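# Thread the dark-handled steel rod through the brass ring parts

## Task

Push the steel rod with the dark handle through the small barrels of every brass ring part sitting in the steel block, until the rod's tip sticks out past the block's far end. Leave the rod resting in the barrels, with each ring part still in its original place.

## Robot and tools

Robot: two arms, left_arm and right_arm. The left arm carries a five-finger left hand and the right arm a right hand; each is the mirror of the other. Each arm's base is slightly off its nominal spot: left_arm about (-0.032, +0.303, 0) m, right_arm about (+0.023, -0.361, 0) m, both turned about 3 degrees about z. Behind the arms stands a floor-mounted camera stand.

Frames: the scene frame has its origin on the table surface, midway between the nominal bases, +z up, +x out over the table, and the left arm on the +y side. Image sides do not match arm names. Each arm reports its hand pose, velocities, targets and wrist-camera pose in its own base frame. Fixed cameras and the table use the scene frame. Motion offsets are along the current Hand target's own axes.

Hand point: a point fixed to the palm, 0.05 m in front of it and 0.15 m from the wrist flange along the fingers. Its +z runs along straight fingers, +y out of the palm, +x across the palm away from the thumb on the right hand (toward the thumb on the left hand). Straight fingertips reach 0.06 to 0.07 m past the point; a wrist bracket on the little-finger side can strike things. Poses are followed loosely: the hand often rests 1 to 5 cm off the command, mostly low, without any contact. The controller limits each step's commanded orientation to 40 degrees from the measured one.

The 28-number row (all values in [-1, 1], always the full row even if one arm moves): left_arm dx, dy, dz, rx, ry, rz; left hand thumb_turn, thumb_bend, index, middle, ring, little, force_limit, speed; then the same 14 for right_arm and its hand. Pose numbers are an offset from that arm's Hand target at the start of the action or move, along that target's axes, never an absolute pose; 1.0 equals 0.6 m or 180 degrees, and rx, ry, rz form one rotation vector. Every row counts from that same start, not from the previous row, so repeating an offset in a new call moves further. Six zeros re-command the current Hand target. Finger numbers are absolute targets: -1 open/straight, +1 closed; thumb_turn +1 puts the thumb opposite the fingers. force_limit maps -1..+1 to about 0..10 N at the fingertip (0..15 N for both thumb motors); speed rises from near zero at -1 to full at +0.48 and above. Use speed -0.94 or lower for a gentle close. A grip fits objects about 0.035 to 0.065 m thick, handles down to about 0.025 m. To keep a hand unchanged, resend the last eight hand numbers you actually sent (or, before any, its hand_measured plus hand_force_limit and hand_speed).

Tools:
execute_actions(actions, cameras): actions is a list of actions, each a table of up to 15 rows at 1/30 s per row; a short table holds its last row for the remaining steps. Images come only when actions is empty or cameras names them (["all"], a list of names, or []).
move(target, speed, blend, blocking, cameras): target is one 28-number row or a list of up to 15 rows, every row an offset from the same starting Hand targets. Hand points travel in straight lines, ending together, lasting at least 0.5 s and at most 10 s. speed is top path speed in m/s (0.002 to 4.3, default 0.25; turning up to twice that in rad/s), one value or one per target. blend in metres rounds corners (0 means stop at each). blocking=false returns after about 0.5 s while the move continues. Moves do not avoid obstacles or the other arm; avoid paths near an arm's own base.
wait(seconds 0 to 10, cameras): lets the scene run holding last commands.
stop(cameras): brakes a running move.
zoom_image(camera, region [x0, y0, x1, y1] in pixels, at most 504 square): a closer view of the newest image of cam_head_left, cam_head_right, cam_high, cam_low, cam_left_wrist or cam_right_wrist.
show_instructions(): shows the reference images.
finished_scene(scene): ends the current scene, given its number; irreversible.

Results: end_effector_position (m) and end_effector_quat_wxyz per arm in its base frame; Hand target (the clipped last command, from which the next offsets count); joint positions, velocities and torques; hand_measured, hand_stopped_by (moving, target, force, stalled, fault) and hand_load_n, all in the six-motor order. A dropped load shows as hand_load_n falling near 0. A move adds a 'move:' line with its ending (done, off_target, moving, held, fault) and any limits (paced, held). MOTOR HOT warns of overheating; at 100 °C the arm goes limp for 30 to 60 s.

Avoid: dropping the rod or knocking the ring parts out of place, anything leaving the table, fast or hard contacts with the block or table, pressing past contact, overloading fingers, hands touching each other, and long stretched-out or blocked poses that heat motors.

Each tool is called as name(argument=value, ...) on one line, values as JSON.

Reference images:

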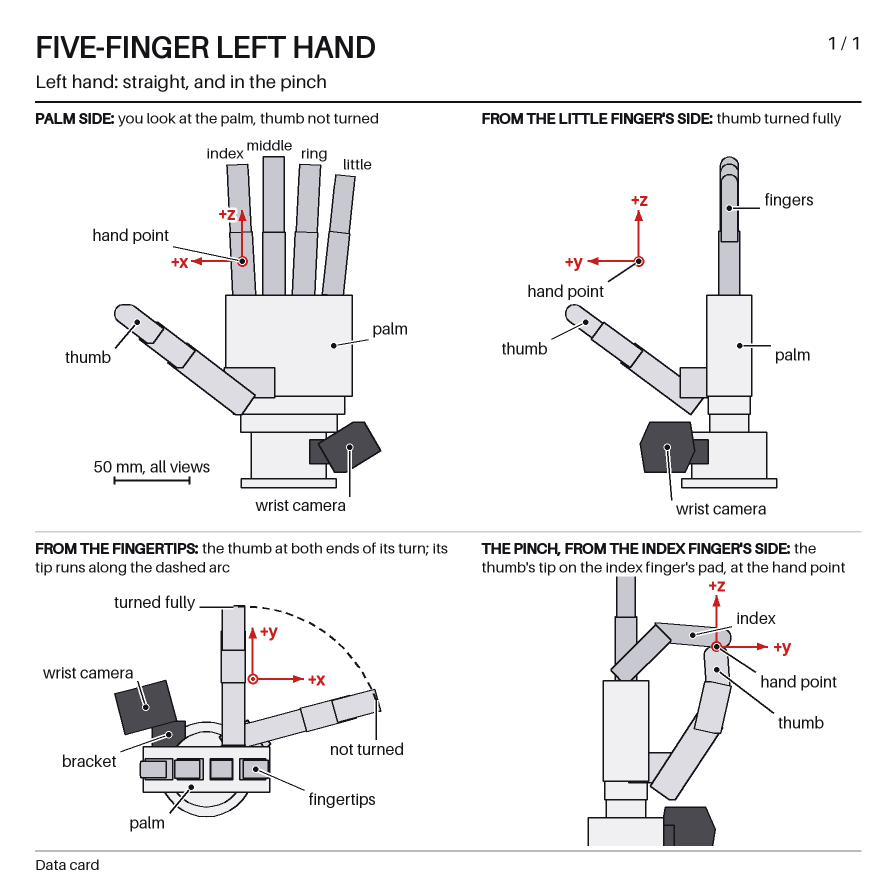

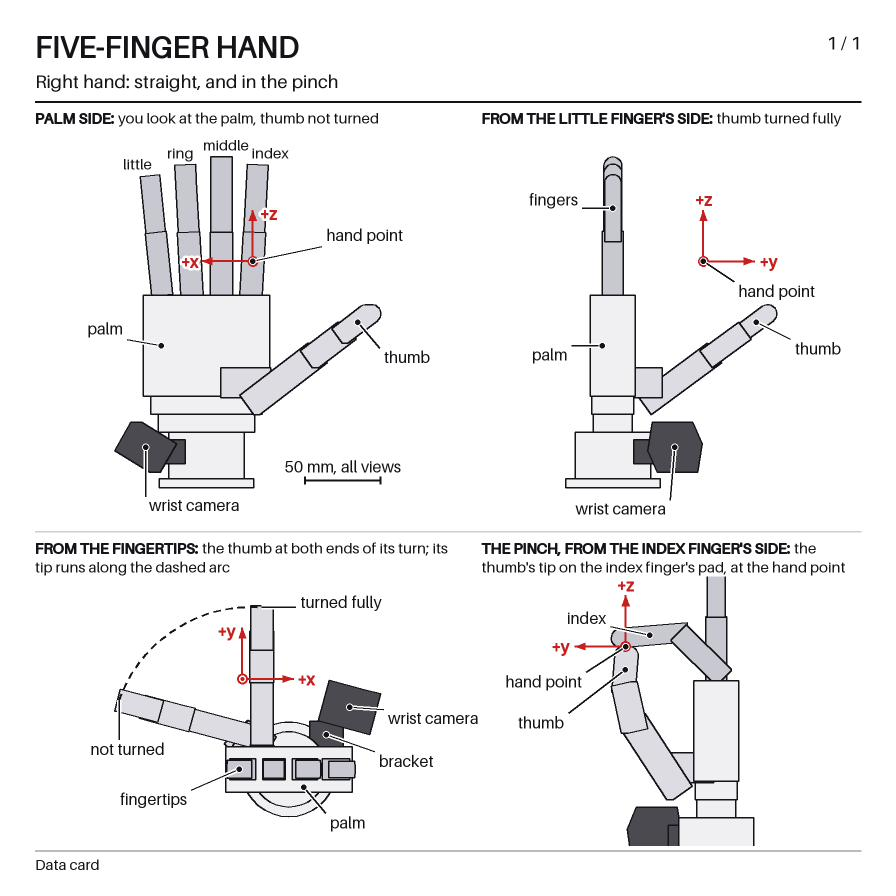

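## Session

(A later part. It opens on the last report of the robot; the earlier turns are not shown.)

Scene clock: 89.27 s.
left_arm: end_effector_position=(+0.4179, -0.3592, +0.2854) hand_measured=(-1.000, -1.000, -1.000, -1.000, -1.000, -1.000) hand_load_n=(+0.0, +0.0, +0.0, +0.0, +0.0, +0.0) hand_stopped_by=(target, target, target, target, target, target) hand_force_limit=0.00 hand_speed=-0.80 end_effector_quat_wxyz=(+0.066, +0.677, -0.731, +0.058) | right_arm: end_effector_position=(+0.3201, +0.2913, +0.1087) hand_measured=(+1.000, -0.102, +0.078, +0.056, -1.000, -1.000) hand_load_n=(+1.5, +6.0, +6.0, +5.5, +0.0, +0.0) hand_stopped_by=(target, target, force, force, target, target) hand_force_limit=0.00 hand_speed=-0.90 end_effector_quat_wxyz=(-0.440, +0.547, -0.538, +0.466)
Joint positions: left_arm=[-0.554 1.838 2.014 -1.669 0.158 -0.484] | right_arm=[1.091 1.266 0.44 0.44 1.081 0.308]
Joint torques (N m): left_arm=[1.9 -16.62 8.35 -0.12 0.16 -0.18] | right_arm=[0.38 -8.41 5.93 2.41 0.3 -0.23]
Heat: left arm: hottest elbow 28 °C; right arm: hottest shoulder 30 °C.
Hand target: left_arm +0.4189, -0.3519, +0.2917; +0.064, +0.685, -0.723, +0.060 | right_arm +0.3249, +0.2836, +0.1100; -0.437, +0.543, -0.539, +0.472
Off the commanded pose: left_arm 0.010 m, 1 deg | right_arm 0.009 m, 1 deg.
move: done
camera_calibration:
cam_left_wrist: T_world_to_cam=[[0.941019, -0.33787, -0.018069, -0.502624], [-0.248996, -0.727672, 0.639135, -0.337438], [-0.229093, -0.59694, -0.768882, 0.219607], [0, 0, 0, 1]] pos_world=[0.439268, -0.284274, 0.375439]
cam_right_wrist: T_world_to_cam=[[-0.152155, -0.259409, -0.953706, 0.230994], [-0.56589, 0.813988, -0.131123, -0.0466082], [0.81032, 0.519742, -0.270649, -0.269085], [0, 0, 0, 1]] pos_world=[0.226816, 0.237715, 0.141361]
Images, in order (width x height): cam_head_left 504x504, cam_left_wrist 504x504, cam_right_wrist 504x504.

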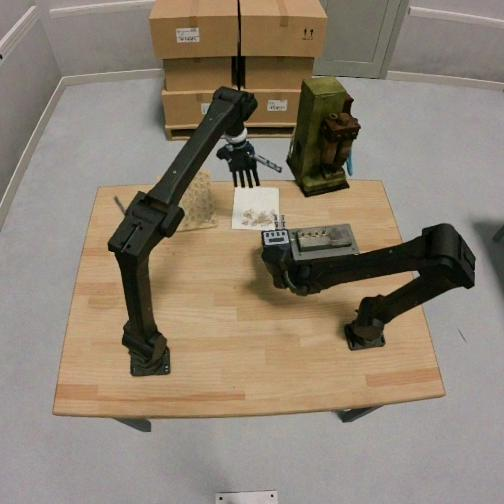

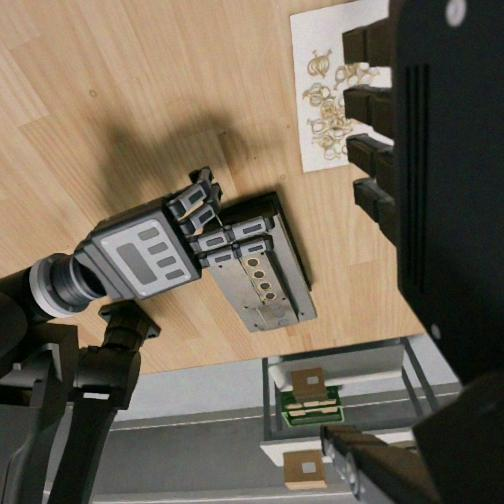

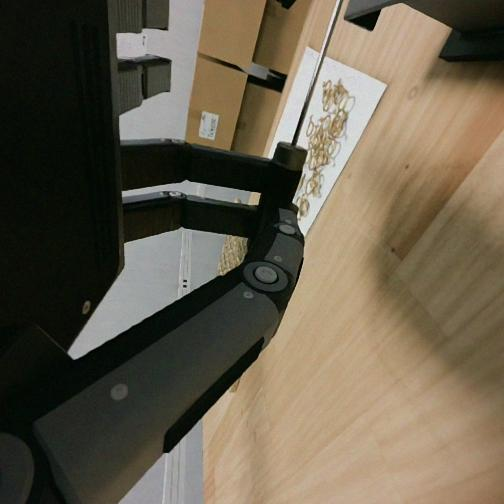

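move(target=[0,0,0,0,0,0,-1,-1,-1,-1,-1,-1,0,-0.8,0.0283,0.0007,0.0013,0,0,0,1,-0.1,0.32,0.32,-1,-1,0,-0.9], speed=0.03, cameras=["cam_left_wrist","cam_head_left","cam_right_wrist"])

zoom_image(camera="cam_left_wrist", region=[245, 275, 285, 320])

zoom_image(camera="cam_right_wrist", region=[200, 80, 350, 280])

zoom_image(camera="cam_left_wrist", region=[190, 190, 290, 310])

Scene clock: 91.20 s.
left_arm: end_effector_position=(+0.4179, -0.3592, +0.2854) hand_measured=(-1.000, -1.000, -1.000, -1.000, -1.000, -1.000) hand_load_n=(+0.0, +0.0, +0.0, +0.0, +0.0, +0.0) hand_stopped_by=(target, target, target, target, target, target) hand_force_limit=0.00 hand_speed=-0.80 end_effector_quat_wxyz=(+0.066, +0.677, -0.731, +0.058) | right_arm: end_effector_position=(+0.3207, +0.2741, +0.1087) hand_measured=(+1.000, -0.102, +0.078, +0.056, -1.000, -1.000) hand_load_n=(+1.0, +6.0, +6.5, +5.5, +0.0, +0.0) hand_stopped_by=(target, target, force, force, target, target) hand_force_limit=0.00 hand_speed=-0.90 end_effector_quat_wxyz=(-0.440, +0.547, -0.539, +0.466)
Joint positions: left_arm=[-0.554 1.838 2.014 -1.669 0.158 -0.484] | right_arm=[1.061 1.222 0.402 0.453 1.054 0.286]
Joint torques (N m): left_arm=[1.85 -16.67 8.35 -0.12 0.16 -0.19] | right_arm=[0.44 -7.65 5.97 2.41 0.3 -0.24]
Heat: left arm: hottest elbow 28 °C; right arm: hottest shoulder 30 °C.
Hand target: left_arm +0.4189, -0.3519, +0.2917; +0.064, +0.685, -0.723, +0.060 | right_arm +0.3251, +0.2666, +0.1100; -0.437, +0.543, -0.539, +0.472
Off the commanded pose: left_arm 0.010 m, 1 deg | right_arm 0.009 m, 1 deg.
move: done
camera_calibration:
cam_left_wrist: T_world_to_cam=[[0.941019, -0.33787, -0.018069, -0.502624], [-0.248996, -0.727672, 0.639135, -0.337438], [-0.229093, -0.59694, -0.768882, 0.219607], [0, 0, 0, 1]] pos_world=[0.439268, -0.284274, 0.375439]
cam_right_wrist: T_world_to_cam=[[-0.152886, -0.259428, -0.953584, 0.226912], [-0.565651, 0.814202, -0.130818, -0.032424], [0.810348, 0.519396, -0.271226, -0.260586], [0, 0, 0, 1]] pos_world=[0.227516, 0.220614, 0.14146]
Images, in order (width x height): cam_head_left 504x504, cam_left_wrist 504x504, cam_right_wrist 504x504.

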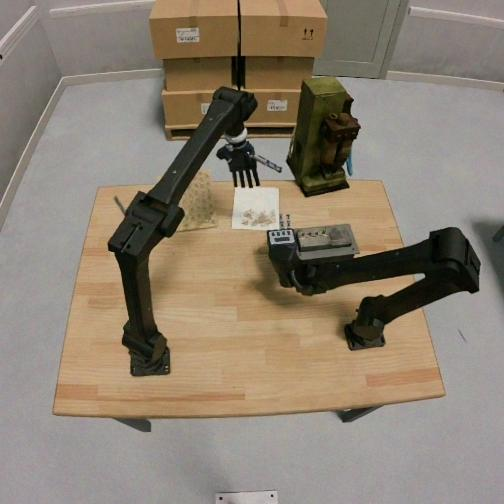

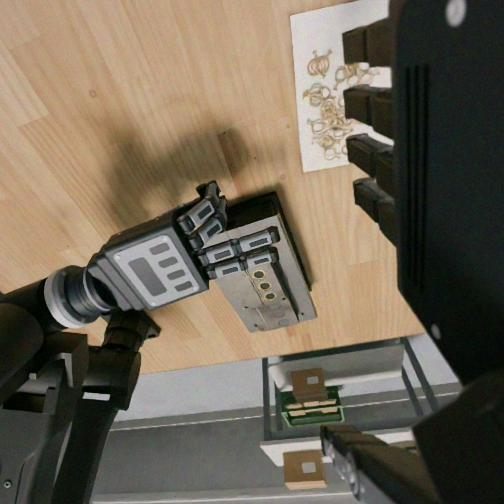

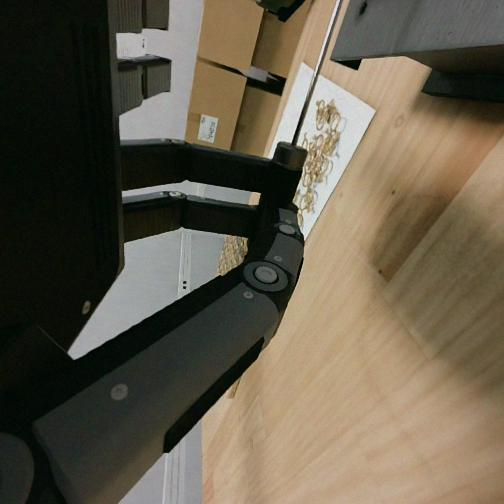

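Scaled by 11.200 from the camera's 504x504 image, which has a finer 720x720 frame.

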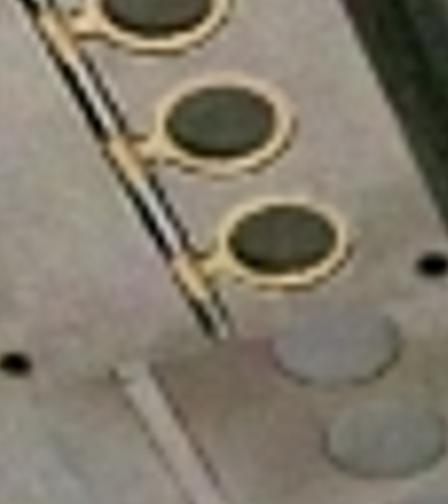

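Scaled by 2.520 from the camera's 504x504 image, which has a finer 720x720 frame.

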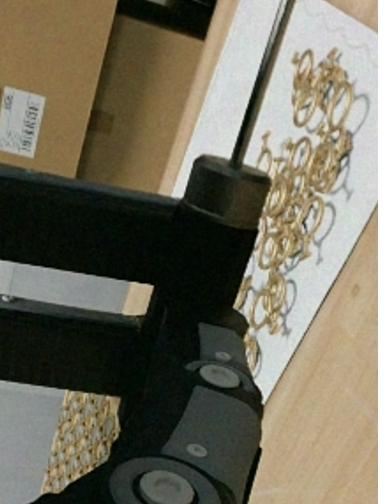

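Scaled by 4.200 from the camera's 504x504 image, which has a finer 720x720 frame.

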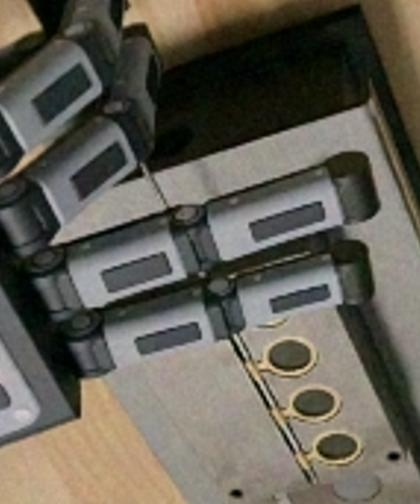

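move(target=[0,0,0,0,0,0,-1,-1,-1,-1,-1,-1,0,-0.8,0.0283,0.0007,0.0013,0,0,0,1,-0.1,0.32,0.32,-1,-1,0,-0.9], speed=0.03, cameras=["cam_left_wrist","cam_head_left","cam_right_wrist","cam_high","cam_low"])

zoom_image(camera="cam_left_wrist", region=[245, 275, 285, 320])

zoom_image(camera="cam_right_wrist", region=[200, 80, 350, 280])

zoom_image(camera="cam_high", region=[70, 230, 200, 350])

zoom_image(camera="cam_low", region=[190, 250, 290, 330])

Scene clock: 92.50 s.
left_arm: end_effector_position=(+0.4179, -0.3592, +0.2854) hand_measured=(-1.000, -1.000, -1.000, -1.000, -1.000, -1.000) hand_load_n=(+0.0, +0.0, +0.0, +0.0, +0.0, +0.0) hand_stopped_by=(target, target, target, target, target, target) hand_force_limit=0.00 hand_speed=-0.80 end_effector_quat_wxyz=(+0.066, +0.677, -0.731, +0.058) | right_arm: end_effector_position=(+0.3214, +0.2570, +0.1091) hand_measured=(+1.000, -0.102, +0.078, +0.056, -1.000, -1.000) hand_load_n=(+1.0, +5.5, +6.0, +6.0, +0.0, +0.0) hand_stopped_by=(target, target, force, force, target, target) hand_force_limit=0.00 hand_speed=-0.90 end_effector_quat_wxyz=(-0.440, +0.546, -0.539, +0.466)
Joint positions: left_arm=[-0.554 1.838 2.014 -1.669 0.158 -0.484] | right_arm=[1.028 1.176 0.365 0.462 1.023 0.266]
Joint torques (N m): left_arm=[1.96 -16.56 8.32 -0.12 0.16 -0.19] | right_arm=[0.5 -7 6.04 2.44 0.27 -0.23]
Heat: left arm: hottest elbow 28 °C; right arm: hottest shoulder 30 °C.
Hand target: left_arm +0.4189, -0.3519, +0.2917; +0.064, +0.685, -0.723, +0.060 | right_arm +0.3253, +0.2496, +0.1103; -0.437, +0.543, -0.540, +0.472
Off the commanded pose: left_arm 0.010 m, 1 deg | right_arm 0.008 m, 1 deg.
move: done
camera_calibration:
cam_left_wrist: T_world_to_cam=[[0.941019, -0.33787, -0.018069, -0.502624], [-0.248996, -0.727672, 0.639135, -0.337438], [-0.229093, -0.59694, -0.768882, 0.219607], [0, 0, 0, 1]] pos_world=[0.439268, -0.284274, 0.375439]
cam_right_wrist: T_world_to_cam=[[-0.153109, -0.25814, -0.953898, 0.222688], [-0.565245, 0.814658, -0.129732, -0.0184614], [0.81059, 0.519323, -0.270644, -0.252232], [0, 0, 0, 1]] pos_world=[0.228117, 0.203514, 0.141761]
Images, in order (width x height): cam_head_left 504x504, cam_high 504x504, cam_low 504x504, cam_left_wrist 504x504, cam_right_wrist 504x504.

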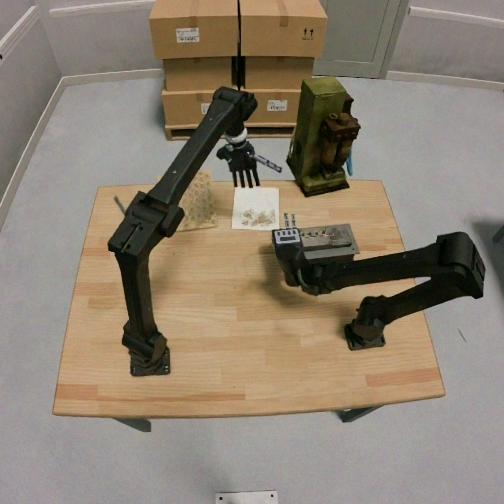

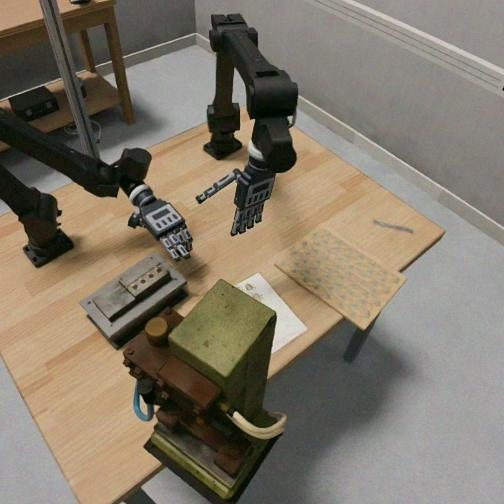

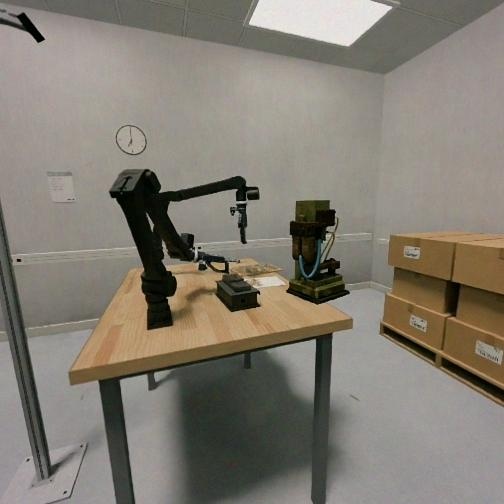

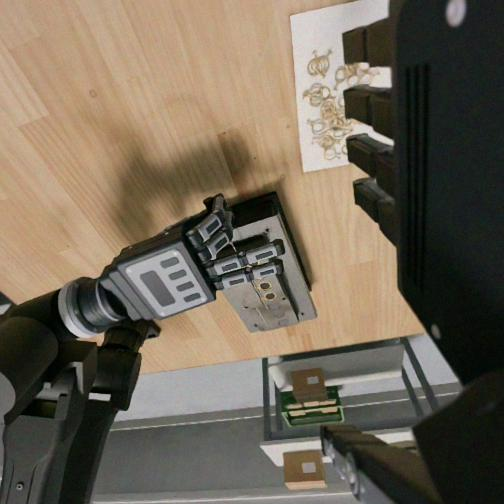

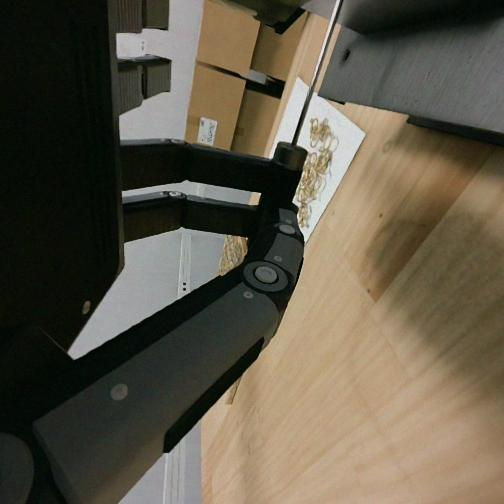

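Scaled by 11.200 from the camera's 504x504 image, which has a finer 720x720 frame.

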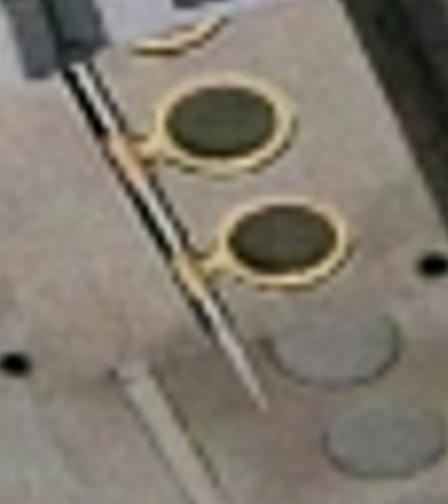

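Scaled by 2.520 from the camera's 504x504 image, which has a finer 720x720 frame.

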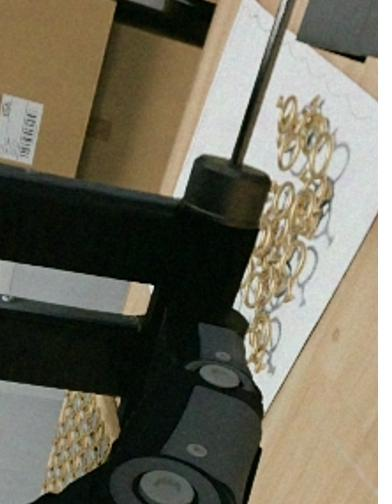

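Scaled by 3.877 from the camera's 504x504 image, which has a finer 720x720 frame.

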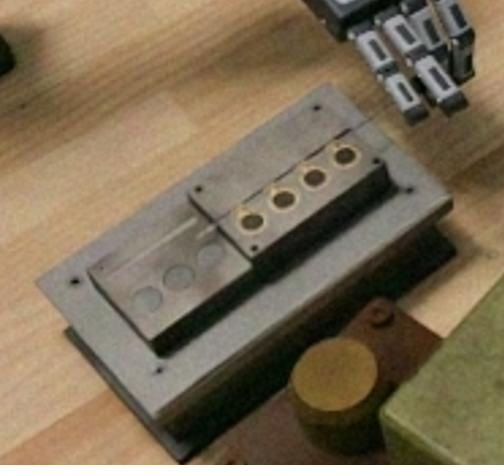

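Scaled by 5.040 from the camera's 504x504 image, which has a finer 720x720 frame.

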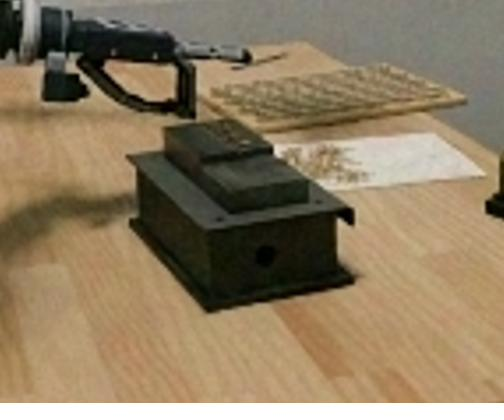

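move(target=[0,0,0,0,0,0,-1,-1,-1,-1,-1,-1,0,-0.8,0.05,0.0013,0.0023,0,0,0,1,-0.1,0.32,0.32,-1,-1,0,-0.9], speed=0.04, cameras=["cam_left_wrist","cam_head_left","cam_right_wrist","cam_high","cam_low"])

zoom_image(camera="cam_left_wrist", region=[200, 200, 300, 330])

zoom_image(camera="cam_right_wrist", region=[200, 0, 450, 280])

zoom_image(camera="cam_high", region=[70, 230, 200, 350])

Scene clock: 94.57 s.
left_arm: end_effector_position=(+0.4179, -0.3592, +0.2854) hand_measured=(-1.000, -1.000, -1.000, -1.000, -1.000, -1.000) hand_load_n=(+0.0, +0.0, +0.0, +0.0, +0.0, +0.0) hand_stopped_by=(target, target, target, target, target, target) hand_force_limit=0.00 hand_speed=-0.80 end_effector_quat_wxyz=(+0.066, +0.677, -0.731, +0.058) | right_arm: end_effector_position=(+0.3225, +0.2269, +0.1093) hand_measured=(+1.000, -0.102, +0.078, +0.056, -1.000, -1.000) hand_load_n=(+1.0, +5.5, +6.0, +6.0, +0.0, +0.0) hand_stopped_by=(target, target, force, force, target, target) hand_force_limit=0.00 hand_speed=-0.90 end_effector_quat_wxyz=(-0.440, +0.546, -0.540, +0.466)
Joint positions: left_arm=[-0.554 1.838 2.014 -1.669 0.158 -0.484] | right_arm=[0.961 1.089 0.303 0.469 0.96 0.228]
Joint torques (N m): left_arm=[1.96 -16.62 8.35 -0.12 0.16 -0.19] | right_arm=[0.56 -5.6 6.22 2.5 0.22 -0.22]
Heat: left arm: hottest elbow 28 °C; right arm: hottest shoulder 30 °C.
Hand target: left_arm +0.4189, -0.3519, +0.2917; +0.064, +0.685, -0.723, +0.060 | right_arm +0.3256, +0.2195, +0.1104; -0.437, +0.543, -0.539, +0.472
Off the commanded pose: left_arm 0.010 m, 1 deg | right_arm 0.008 m, 1 deg.
move: done
camera_calibration:
cam_left_wrist: T_world_to_cam=[[0.941019, -0.33787, -0.018069, -0.502624], [-0.248996, -0.727672, 0.639135, -0.337438], [-0.229093, -0.59694, -0.768882, 0.219607], [0, 0, 0, 1]] pos_world=[0.439268, -0.284274, 0.375439]
cam_right_wrist: T_world_to_cam=[[-0.153964, -0.257136, -0.954032, 0.215317], [-0.564876, 0.815105, -0.12853, 0.00637532], [0.810685, 0.51912, -0.270746, -0.23741], [0, 0, 0, 1]] pos_world=[0.229217, 0.173413, 0.141961]
Images, in order (width x height): cam_head_left 504x504, cam_high 504x504, cam_low 504x504, cam_left_wrist 504x504, cam_right_wrist 504x504.

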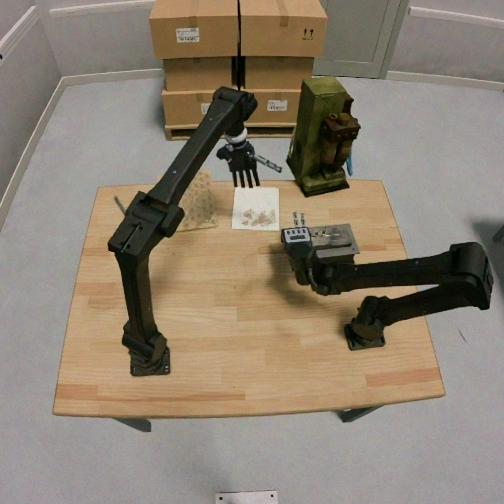

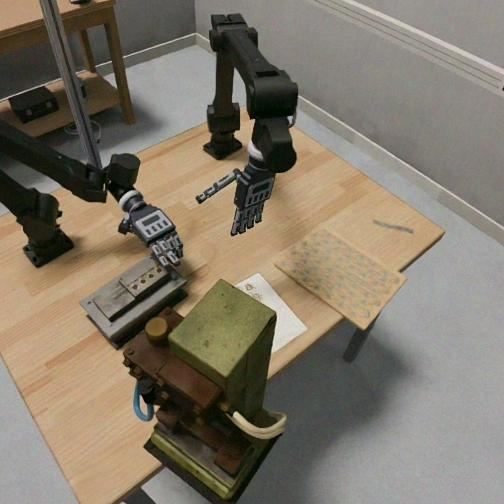

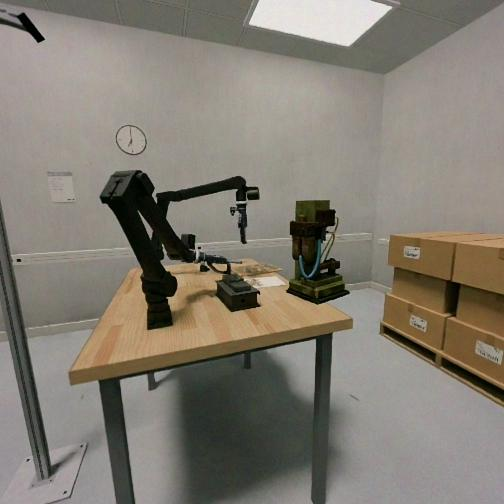

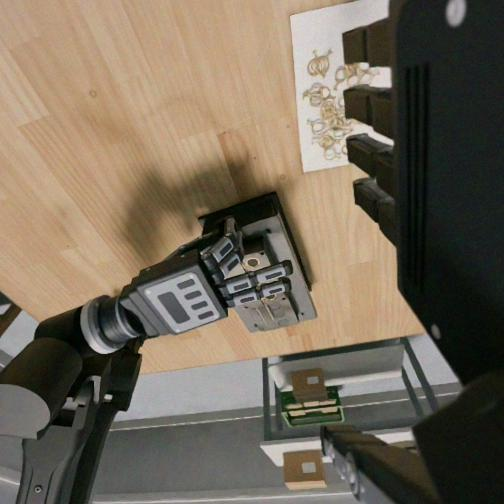

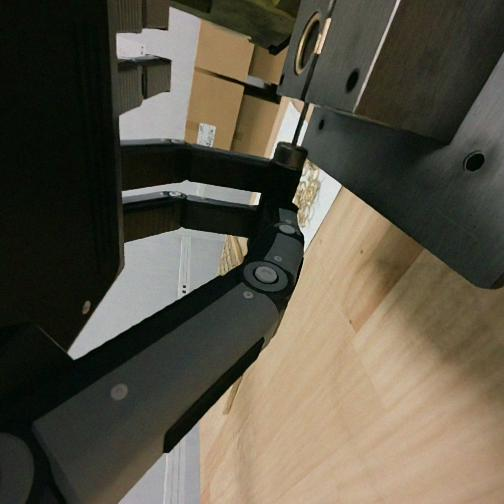

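Scaled by 3.877 from the camera's 504x504 image, which has a finer 720x720 frame.

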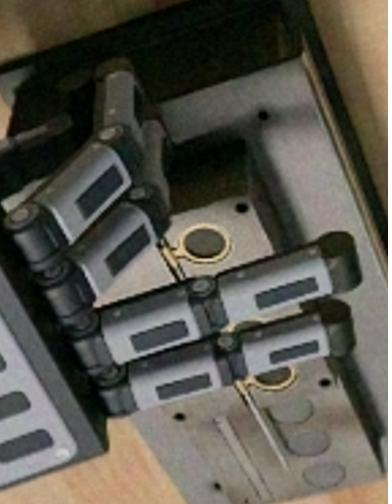

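Scaled by 1.800 from the camera's 504x504 image, which has a finer 720x720 frame.

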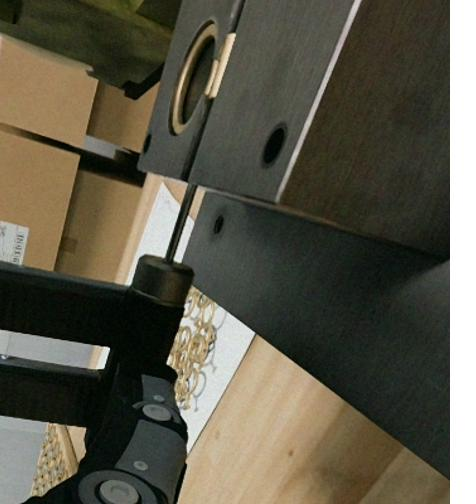

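Scaled by 3.877 from the camera's 504x504 image, which has a finer 720x720 frame.

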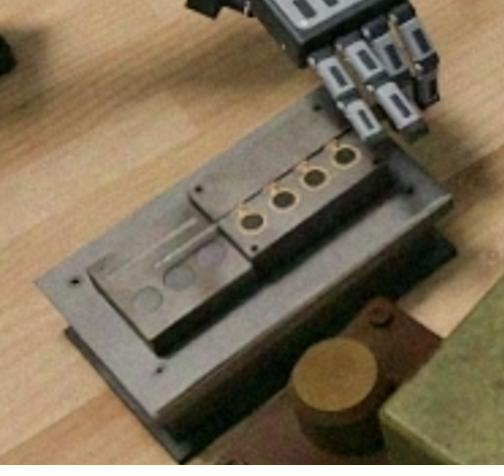

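move(target=[0,0,0,0,0,0,-1,-1,-1,-1,-1,-1,0,-0.8,0.02,0.0005,0.0009,0,0,0,1,-0.1,0.32,0.32,-1,-1,0,-0.9], speed=0.03, cameras=["cam_left_wrist","cam_head_left","cam_right_wrist","cam_high","cam_low"])

zoom_image(camera="cam_right_wrist", region=[200, 0, 450, 280])

zoom_image(camera="cam_high", region=[70, 230, 200, 350])

zoom_image(camera="cam_left_wrist", region=[200, 200, 300, 330])

Scene clock: 95.83 s.
left_arm: end_effector_position=(+0.4179, -0.3592, +0.2854) hand_measured=(-1.000, -1.000, -1.000, -1.000, -1.000, -1.000) hand_load_n=(+0.0, -0.5, +0.0, +0.0, +0.0, +0.0) hand_stopped_by=(target, target, target, target, target, target) hand_force_limit=0.00 hand_speed=-0.80 end_effector_quat_wxyz=(+0.066, +0.677, -0.731, +0.058) | right_arm: end_effector_position=(+0.3230, +0.2148, +0.1096) hand_measured=(+1.000, -0.102, +0.078, +0.056, -1.000, -1.000) hand_load_n=(+1.0, +6.0, +6.0, +6.0, +0.0, +0.0) hand_stopped_by=(target, target, force, force, target, target) hand_force_limit=0.00 hand_speed=-0.90 end_effector_quat_wxyz=(-0.441, +0.545, -0.540, +0.466)
Joint positions: left_arm=[-0.554 1.838 2.014 -1.669 0.158 -0.484] | right_arm=[0.93 1.052 0.28 0.469 0.931 0.213]
Joint torques (N m): left_arm=[1.9 -16.62 8.35 -0.12 0.17 -0.18] | right_arm=[0.62 -5.36 6.35 2.44 0.18 -0.24]
Heat: left arm: hottest elbow 28 °C; right arm: hottest shoulder 30 °C.
Hand target: left_arm +0.4189, -0.3519, +0.2917; +0.064, +0.685, -0.723, +0.060 | right_arm +0.3258, +0.2076, +0.1105; -0.437, +0.543, -0.539, +0.472
Off the commanded pose: left_arm 0.010 m, 1 deg | right_arm 0.008 m, 1 deg.
move: done
camera_calibration:
cam_left_wrist: T_world_to_cam=[[0.941019, -0.33787, -0.018069, -0.502624], [-0.248996, -0.727672, 0.639135, -0.337438], [-0.229093, -0.59694, -0.768882, 0.219607], [0, 0, 0, 1]] pos_world=[0.439268, -0.284274, 0.375439]
cam_right_wrist: T_world_to_cam=[[-0.153564, -0.255492, -0.954538, 0.212191], [-0.564331, 0.815639, -0.127527, 0.016193], [0.811141, 0.519091, -0.269435, -0.231766], [0, 0, 0, 1]] pos_world=[0.229718, 0.161313, 0.142163]
Images, in order (width x height): cam_head_left 504x504, cam_high 504x504, cam_low 504x504, cam_left_wrist 504x504, cam_right_wrist 504x504.

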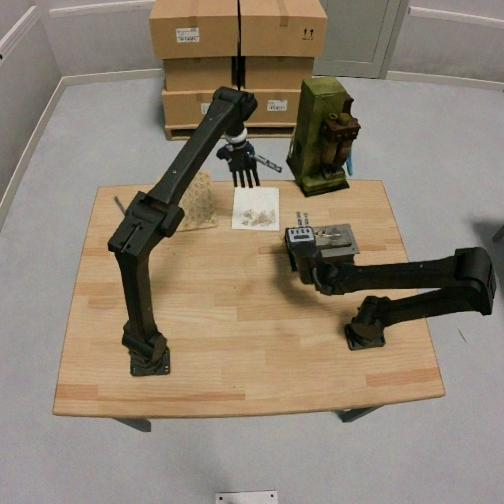

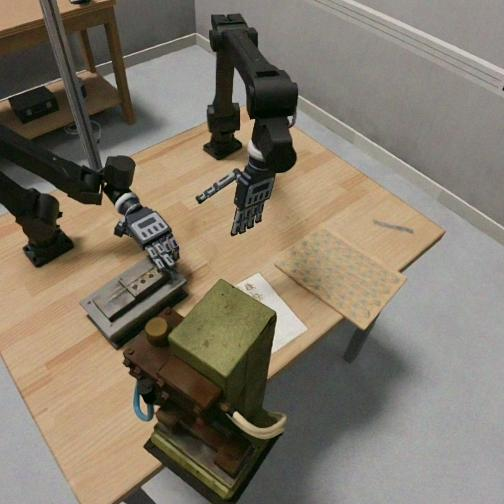

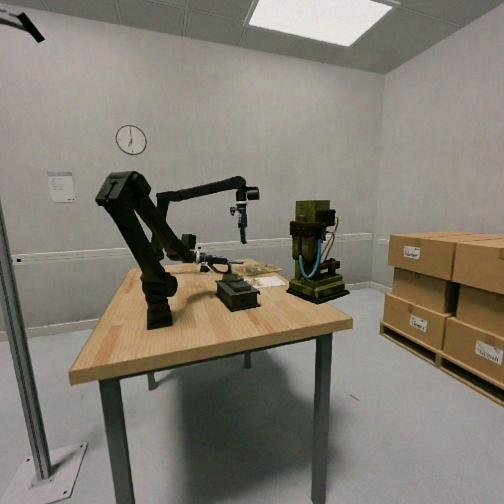

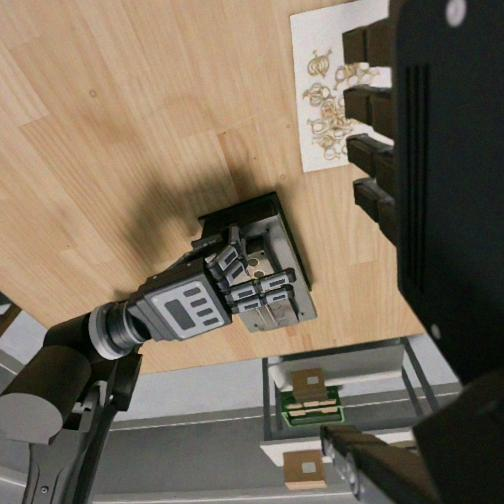

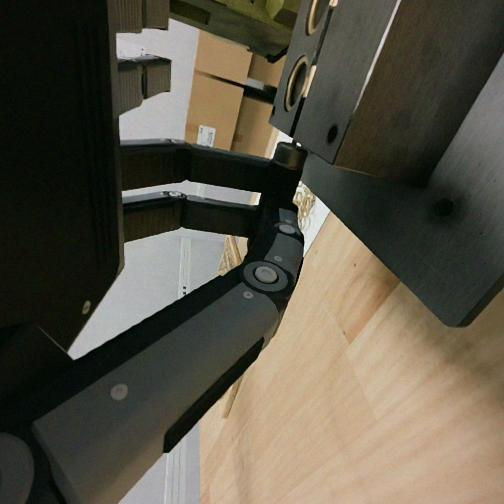

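Scaled by 1.800 from the camera's 504x504 image, which has a finer 720x720 frame.

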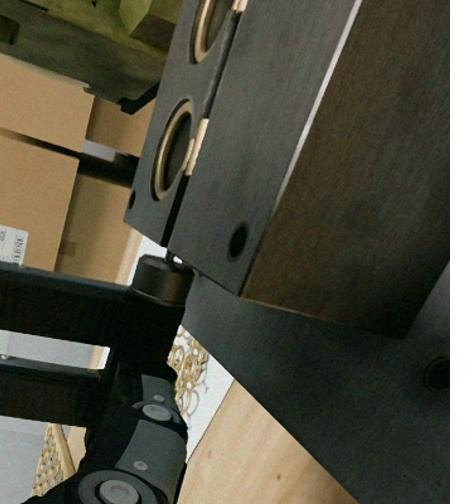

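Scaled by 3.877 from the camera's 504x504 image, which has a finer 720x720 frame.

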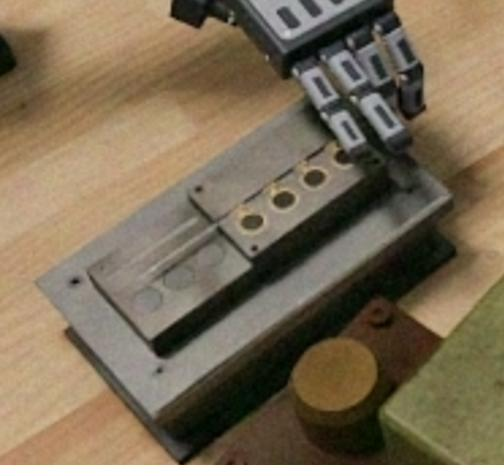

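Scaled by 3.877 from the camera's 504x504 image, which has a finer 720x720 frame.

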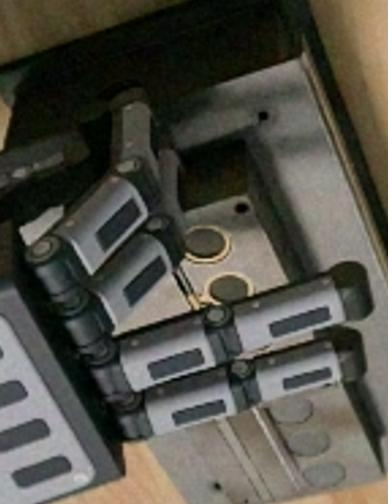

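move(target=[0,0,0,0,0,0,-1,-1,-1,-1,-1,-1,0,-0.8,-0.007,0,0,0,0,0,1,-0.1,-0.5,-0.5,-1,-1,0,-0.85], speed=0.03, cameras=["cam_left_wrist","cam_head_left","cam_right_wrist","cam_high"])

zoom_image(camera="cam_right_wrist", region=[200, 0, 450, 280])

zoom_image(camera="cam_high", region=[70, 230, 200, 350])

zoom_image(camera="cam_left_wrist", region=[200, 200, 300, 330])

Scene clock: 99.30 s.
left_arm: end_effector_position=(+0.4179, -0.3592, +0.2854) hand_measured=(-1.000, -1.000, -1.000, -1.000, -1.000, -1.000) hand_load_n=(+0.0, +0.0, +0.0, +0.0, +0.0, +0.0) hand_stopped_by=(target, target, target, target, target, target) hand_force_limit=0.00 hand_speed=-0.80 end_effector_quat_wxyz=(+0.066, +0.677, -0.731, +0.058) | right_arm: end_effector_position=(+0.3229, +0.2144, +0.1093) hand_measured=(+1.000, -0.100, -0.500, -0.500, -1.000, -1.000) hand_load_n=(+0.5, +0.5, +0.0, +0.0, +0.0, +0.0) hand_stopped_by=(target, target, target, target, target, target) hand_force_limit=0.00 hand_speed=-0.85 end_effector_quat_wxyz=(-0.440, +0.546, -0.540, +0.466)
Joint positions: left_arm=[-0.554 1.838 2.014 -1.669 0.158 -0.484] | right_arm=[0.93 1.052 0.279 0.469 0.931 0.212]
Joint torques (N m): left_arm=[1.9 -16.62 8.34 -0.12 0.16 -0.19] | right_arm=[1.44 -3.96 7.04 2.48 0.57 -0.19]
Heat: left arm: hottest wrist pitch 28 °C; right arm: hottest shoulder 30 °C.
Hand target: left_arm +0.4189, -0.3519, +0.2917; +0.064, +0.685, -0.723, +0.060 | right_arm +0.3258, +0.2118, +0.1103; -0.437, +0.543, -0.539, +0.472
Off the commanded pose: left_arm 0.010 m, 1 deg | right_arm 0.004 m, 1 deg.
move: done
camera_calibration:
cam_left_wrist: T_world_to_cam=[[0.941019, -0.33787, -0.018069, -0.502624], [-0.248996, -0.727672, 0.639135, -0.337438], [-0.229093, -0.59694, -0.768882, 0.219607], [0, 0, 0, 1]] pos_world=[0.439268, -0.284274, 0.375439]
cam_right_wrist: T_world_to_cam=[[-0.154038, -0.256433, -0.954209, 0.21212], [-0.56381, 0.815887, -0.128245, 0.0162997], [0.811413, 0.518238, -0.270257, -0.231391], [0, 0, 0, 1]] pos_world=[0.229618, 0.161012, 0.141962]
Images, in order (width x height): cam_head_left 504x504, cam_high 504x504, cam_left_wrist 504x504, cam_right_wrist 504x504.

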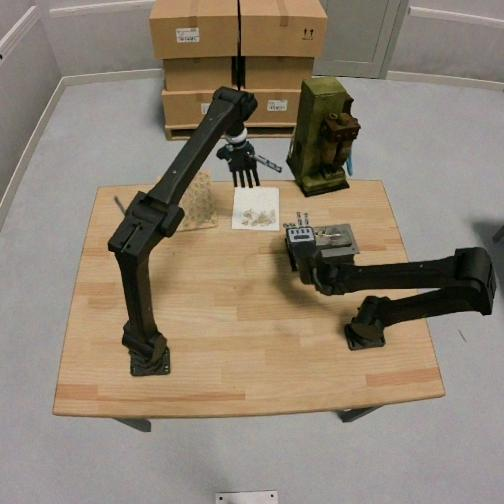

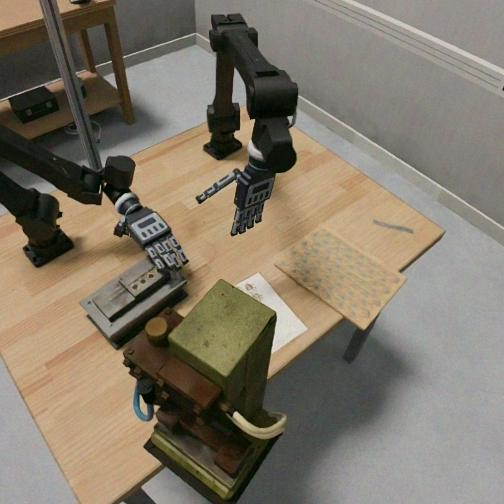

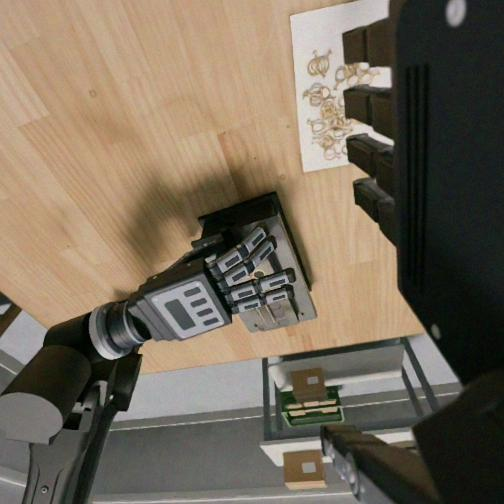

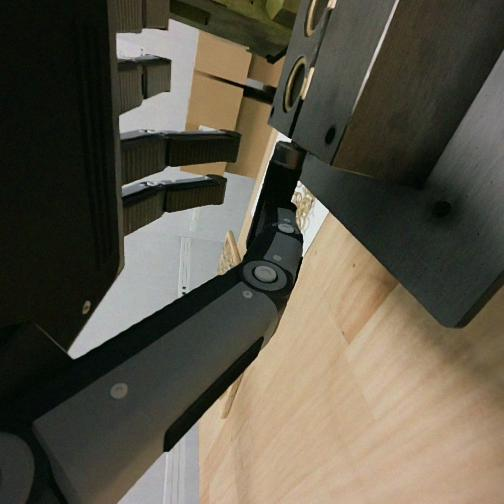

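Scaled by 1.800 from the camera's 504x504 image, which has a finer 720x720 frame.

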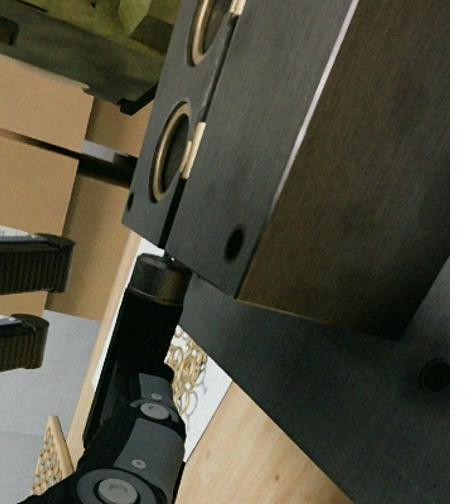

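Scaled by 3.877 from the camera's 504x504 image, which has a finer 720x720 frame.

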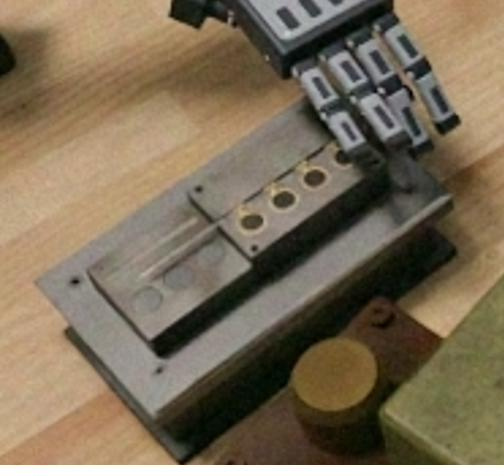

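Scaled by 3.877 from the camera's 504x504 image, which has a finer 720x720 frame.

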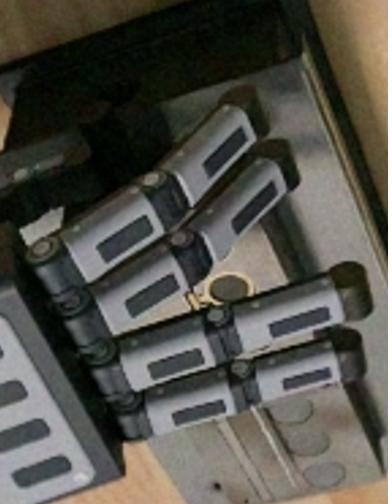

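move(target=[0,0,0,0,0,0,-1,-1,-1,-1,-1,-1,0,-0.8,0,-0.004,-0.03,0,0,0,1,-0.1,-1,-1,-1,-1,0,-0.8], speed=0.04, cameras=["cam_left_wrist","cam_head_left","cam_right_wrist","cam_high"])

zoom_image(camera="cam_right_wrist", region=[200, 0, 450, 280])

zoom_image(camera="cam_high", region=[70, 230, 200, 350])

Scene clock: 100.90 s.
left_arm: end_effector_position=(+0.4179, -0.3592, +0.2854) hand_measured=(-1.000, -1.000, -1.000, -1.000, -1.000, -1.000) hand_load_n=(+0.0, +0.0, +0.0, +0.0, +0.0, +0.0) hand_stopped_by=(target, target, target, target, target, target) hand_force_limit=0.00 hand_speed=-0.80 end_effector_quat_wxyz=(+0.066, +0.677, -0.731, +0.058) | right_arm: end_effector_position=(+0.3139, +0.2100, +0.1179) hand_measured=(+1.000, -0.100, -1.000, -1.000, -1.000, -1.000) hand_load_n=(+0.0, +0.0, +0.0, +0.0, -0.5, +0.0) hand_stopped_by=(target, target, target, target, target, target) hand_force_limit=0.00 hand_speed=-0.80 end_effector_quat_wxyz=(-0.434, +0.541, -0.539, +0.478)
Joint positions: left_arm=[-0.554 1.838 2.014 -1.669 0.158 -0.484] | right_arm=[0.969 0.999 0.279 0.408 0.993 0.213]
Joint torques (N m): left_arm=[1.96 -16.56 8.36 -0.13 0.16 -0.19] | right_arm=[3.43 -4.66 6.54 1.48 0.46 0.18]
Heat: left arm: hottest wrist pitch 28 °C; right arm: hottest shoulder 30 °C.
Hand target: left_arm +0.4189, -0.3519, +0.2917; +0.064, +0.685, -0.723, +0.060 | right_arm +0.3085, +0.2124, +0.1158; -0.437, +0.543, -0.539, +0.472
Off the commanded pose: left_arm 0.010 m, 1 deg | right_arm 0.006 m, 1 deg.
move: done
camera_calibration:
cam_left_wrist: T_world_to_cam=[[0.941019, -0.33787, -0.018069, -0.502624], [-0.248996, -0.727672, 0.639135, -0.337438], [-0.229093, -0.59694, -0.768882, 0.219607], [0, 0, 0, 1]] pos_world=[0.439268, -0.284274, 0.375439]
cam_right_wrist: T_world_to_cam=[[-0.149137, -0.269209, -0.951465, 0.218572], [-0.545515, 0.824947, -0.147905, 0.0105595], [0.824725, 0.49698, -0.269888, -0.219205], [0, 0, 0, 1]] pos_world=[0.219141, 0.159071, 0.150365]
Images, in order (width x height): cam_head_left 504x504, cam_high 504x504, cam_left_wrist 504x504, cam_right_wrist 504x504.

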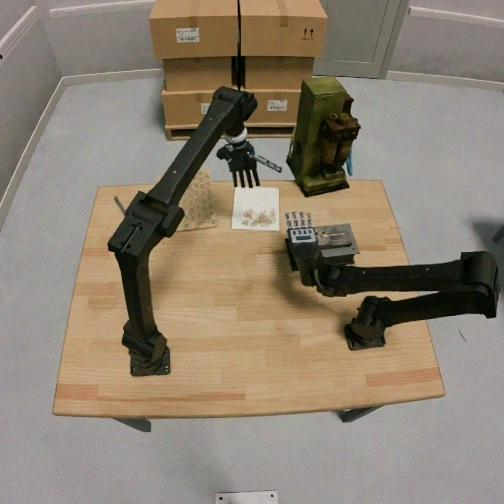

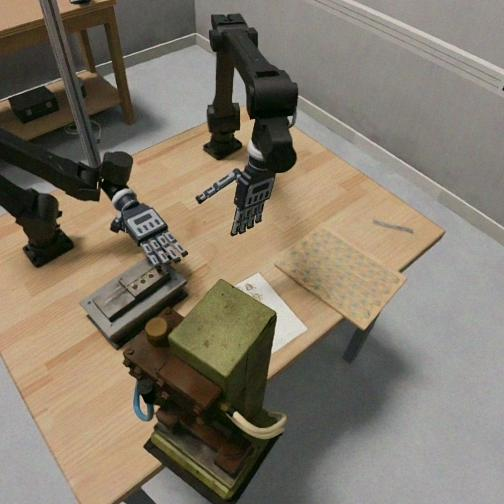

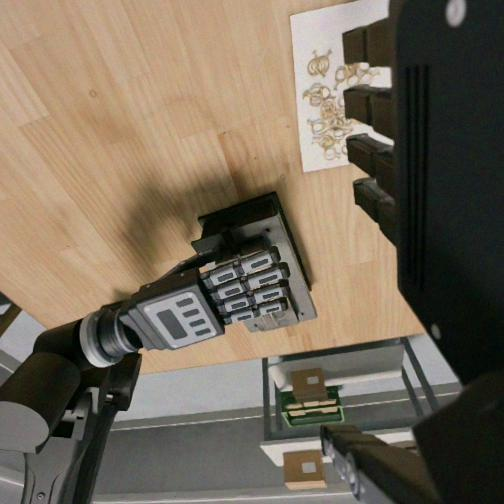

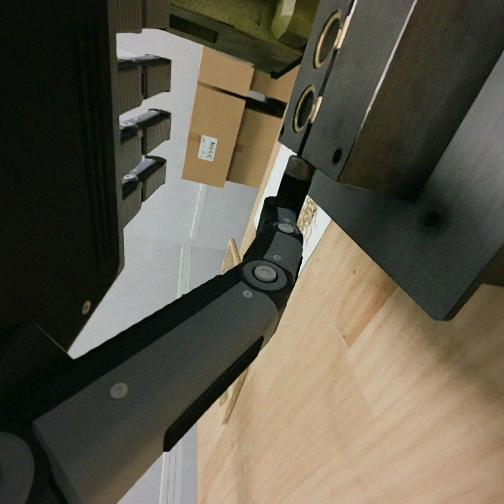

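Scaled by 1.800 from the camera's 504x504 image, which has a finer 720x720 frame.

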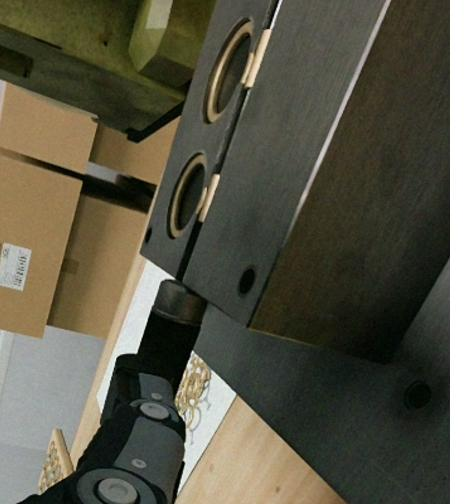

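Scaled by 3.877 from the camera's 504x504 image, which has a finer 720x720 frame.

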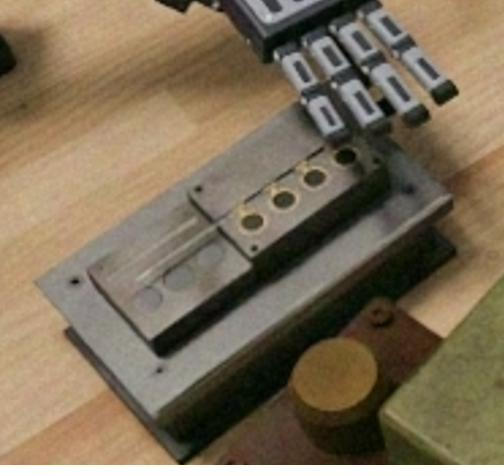

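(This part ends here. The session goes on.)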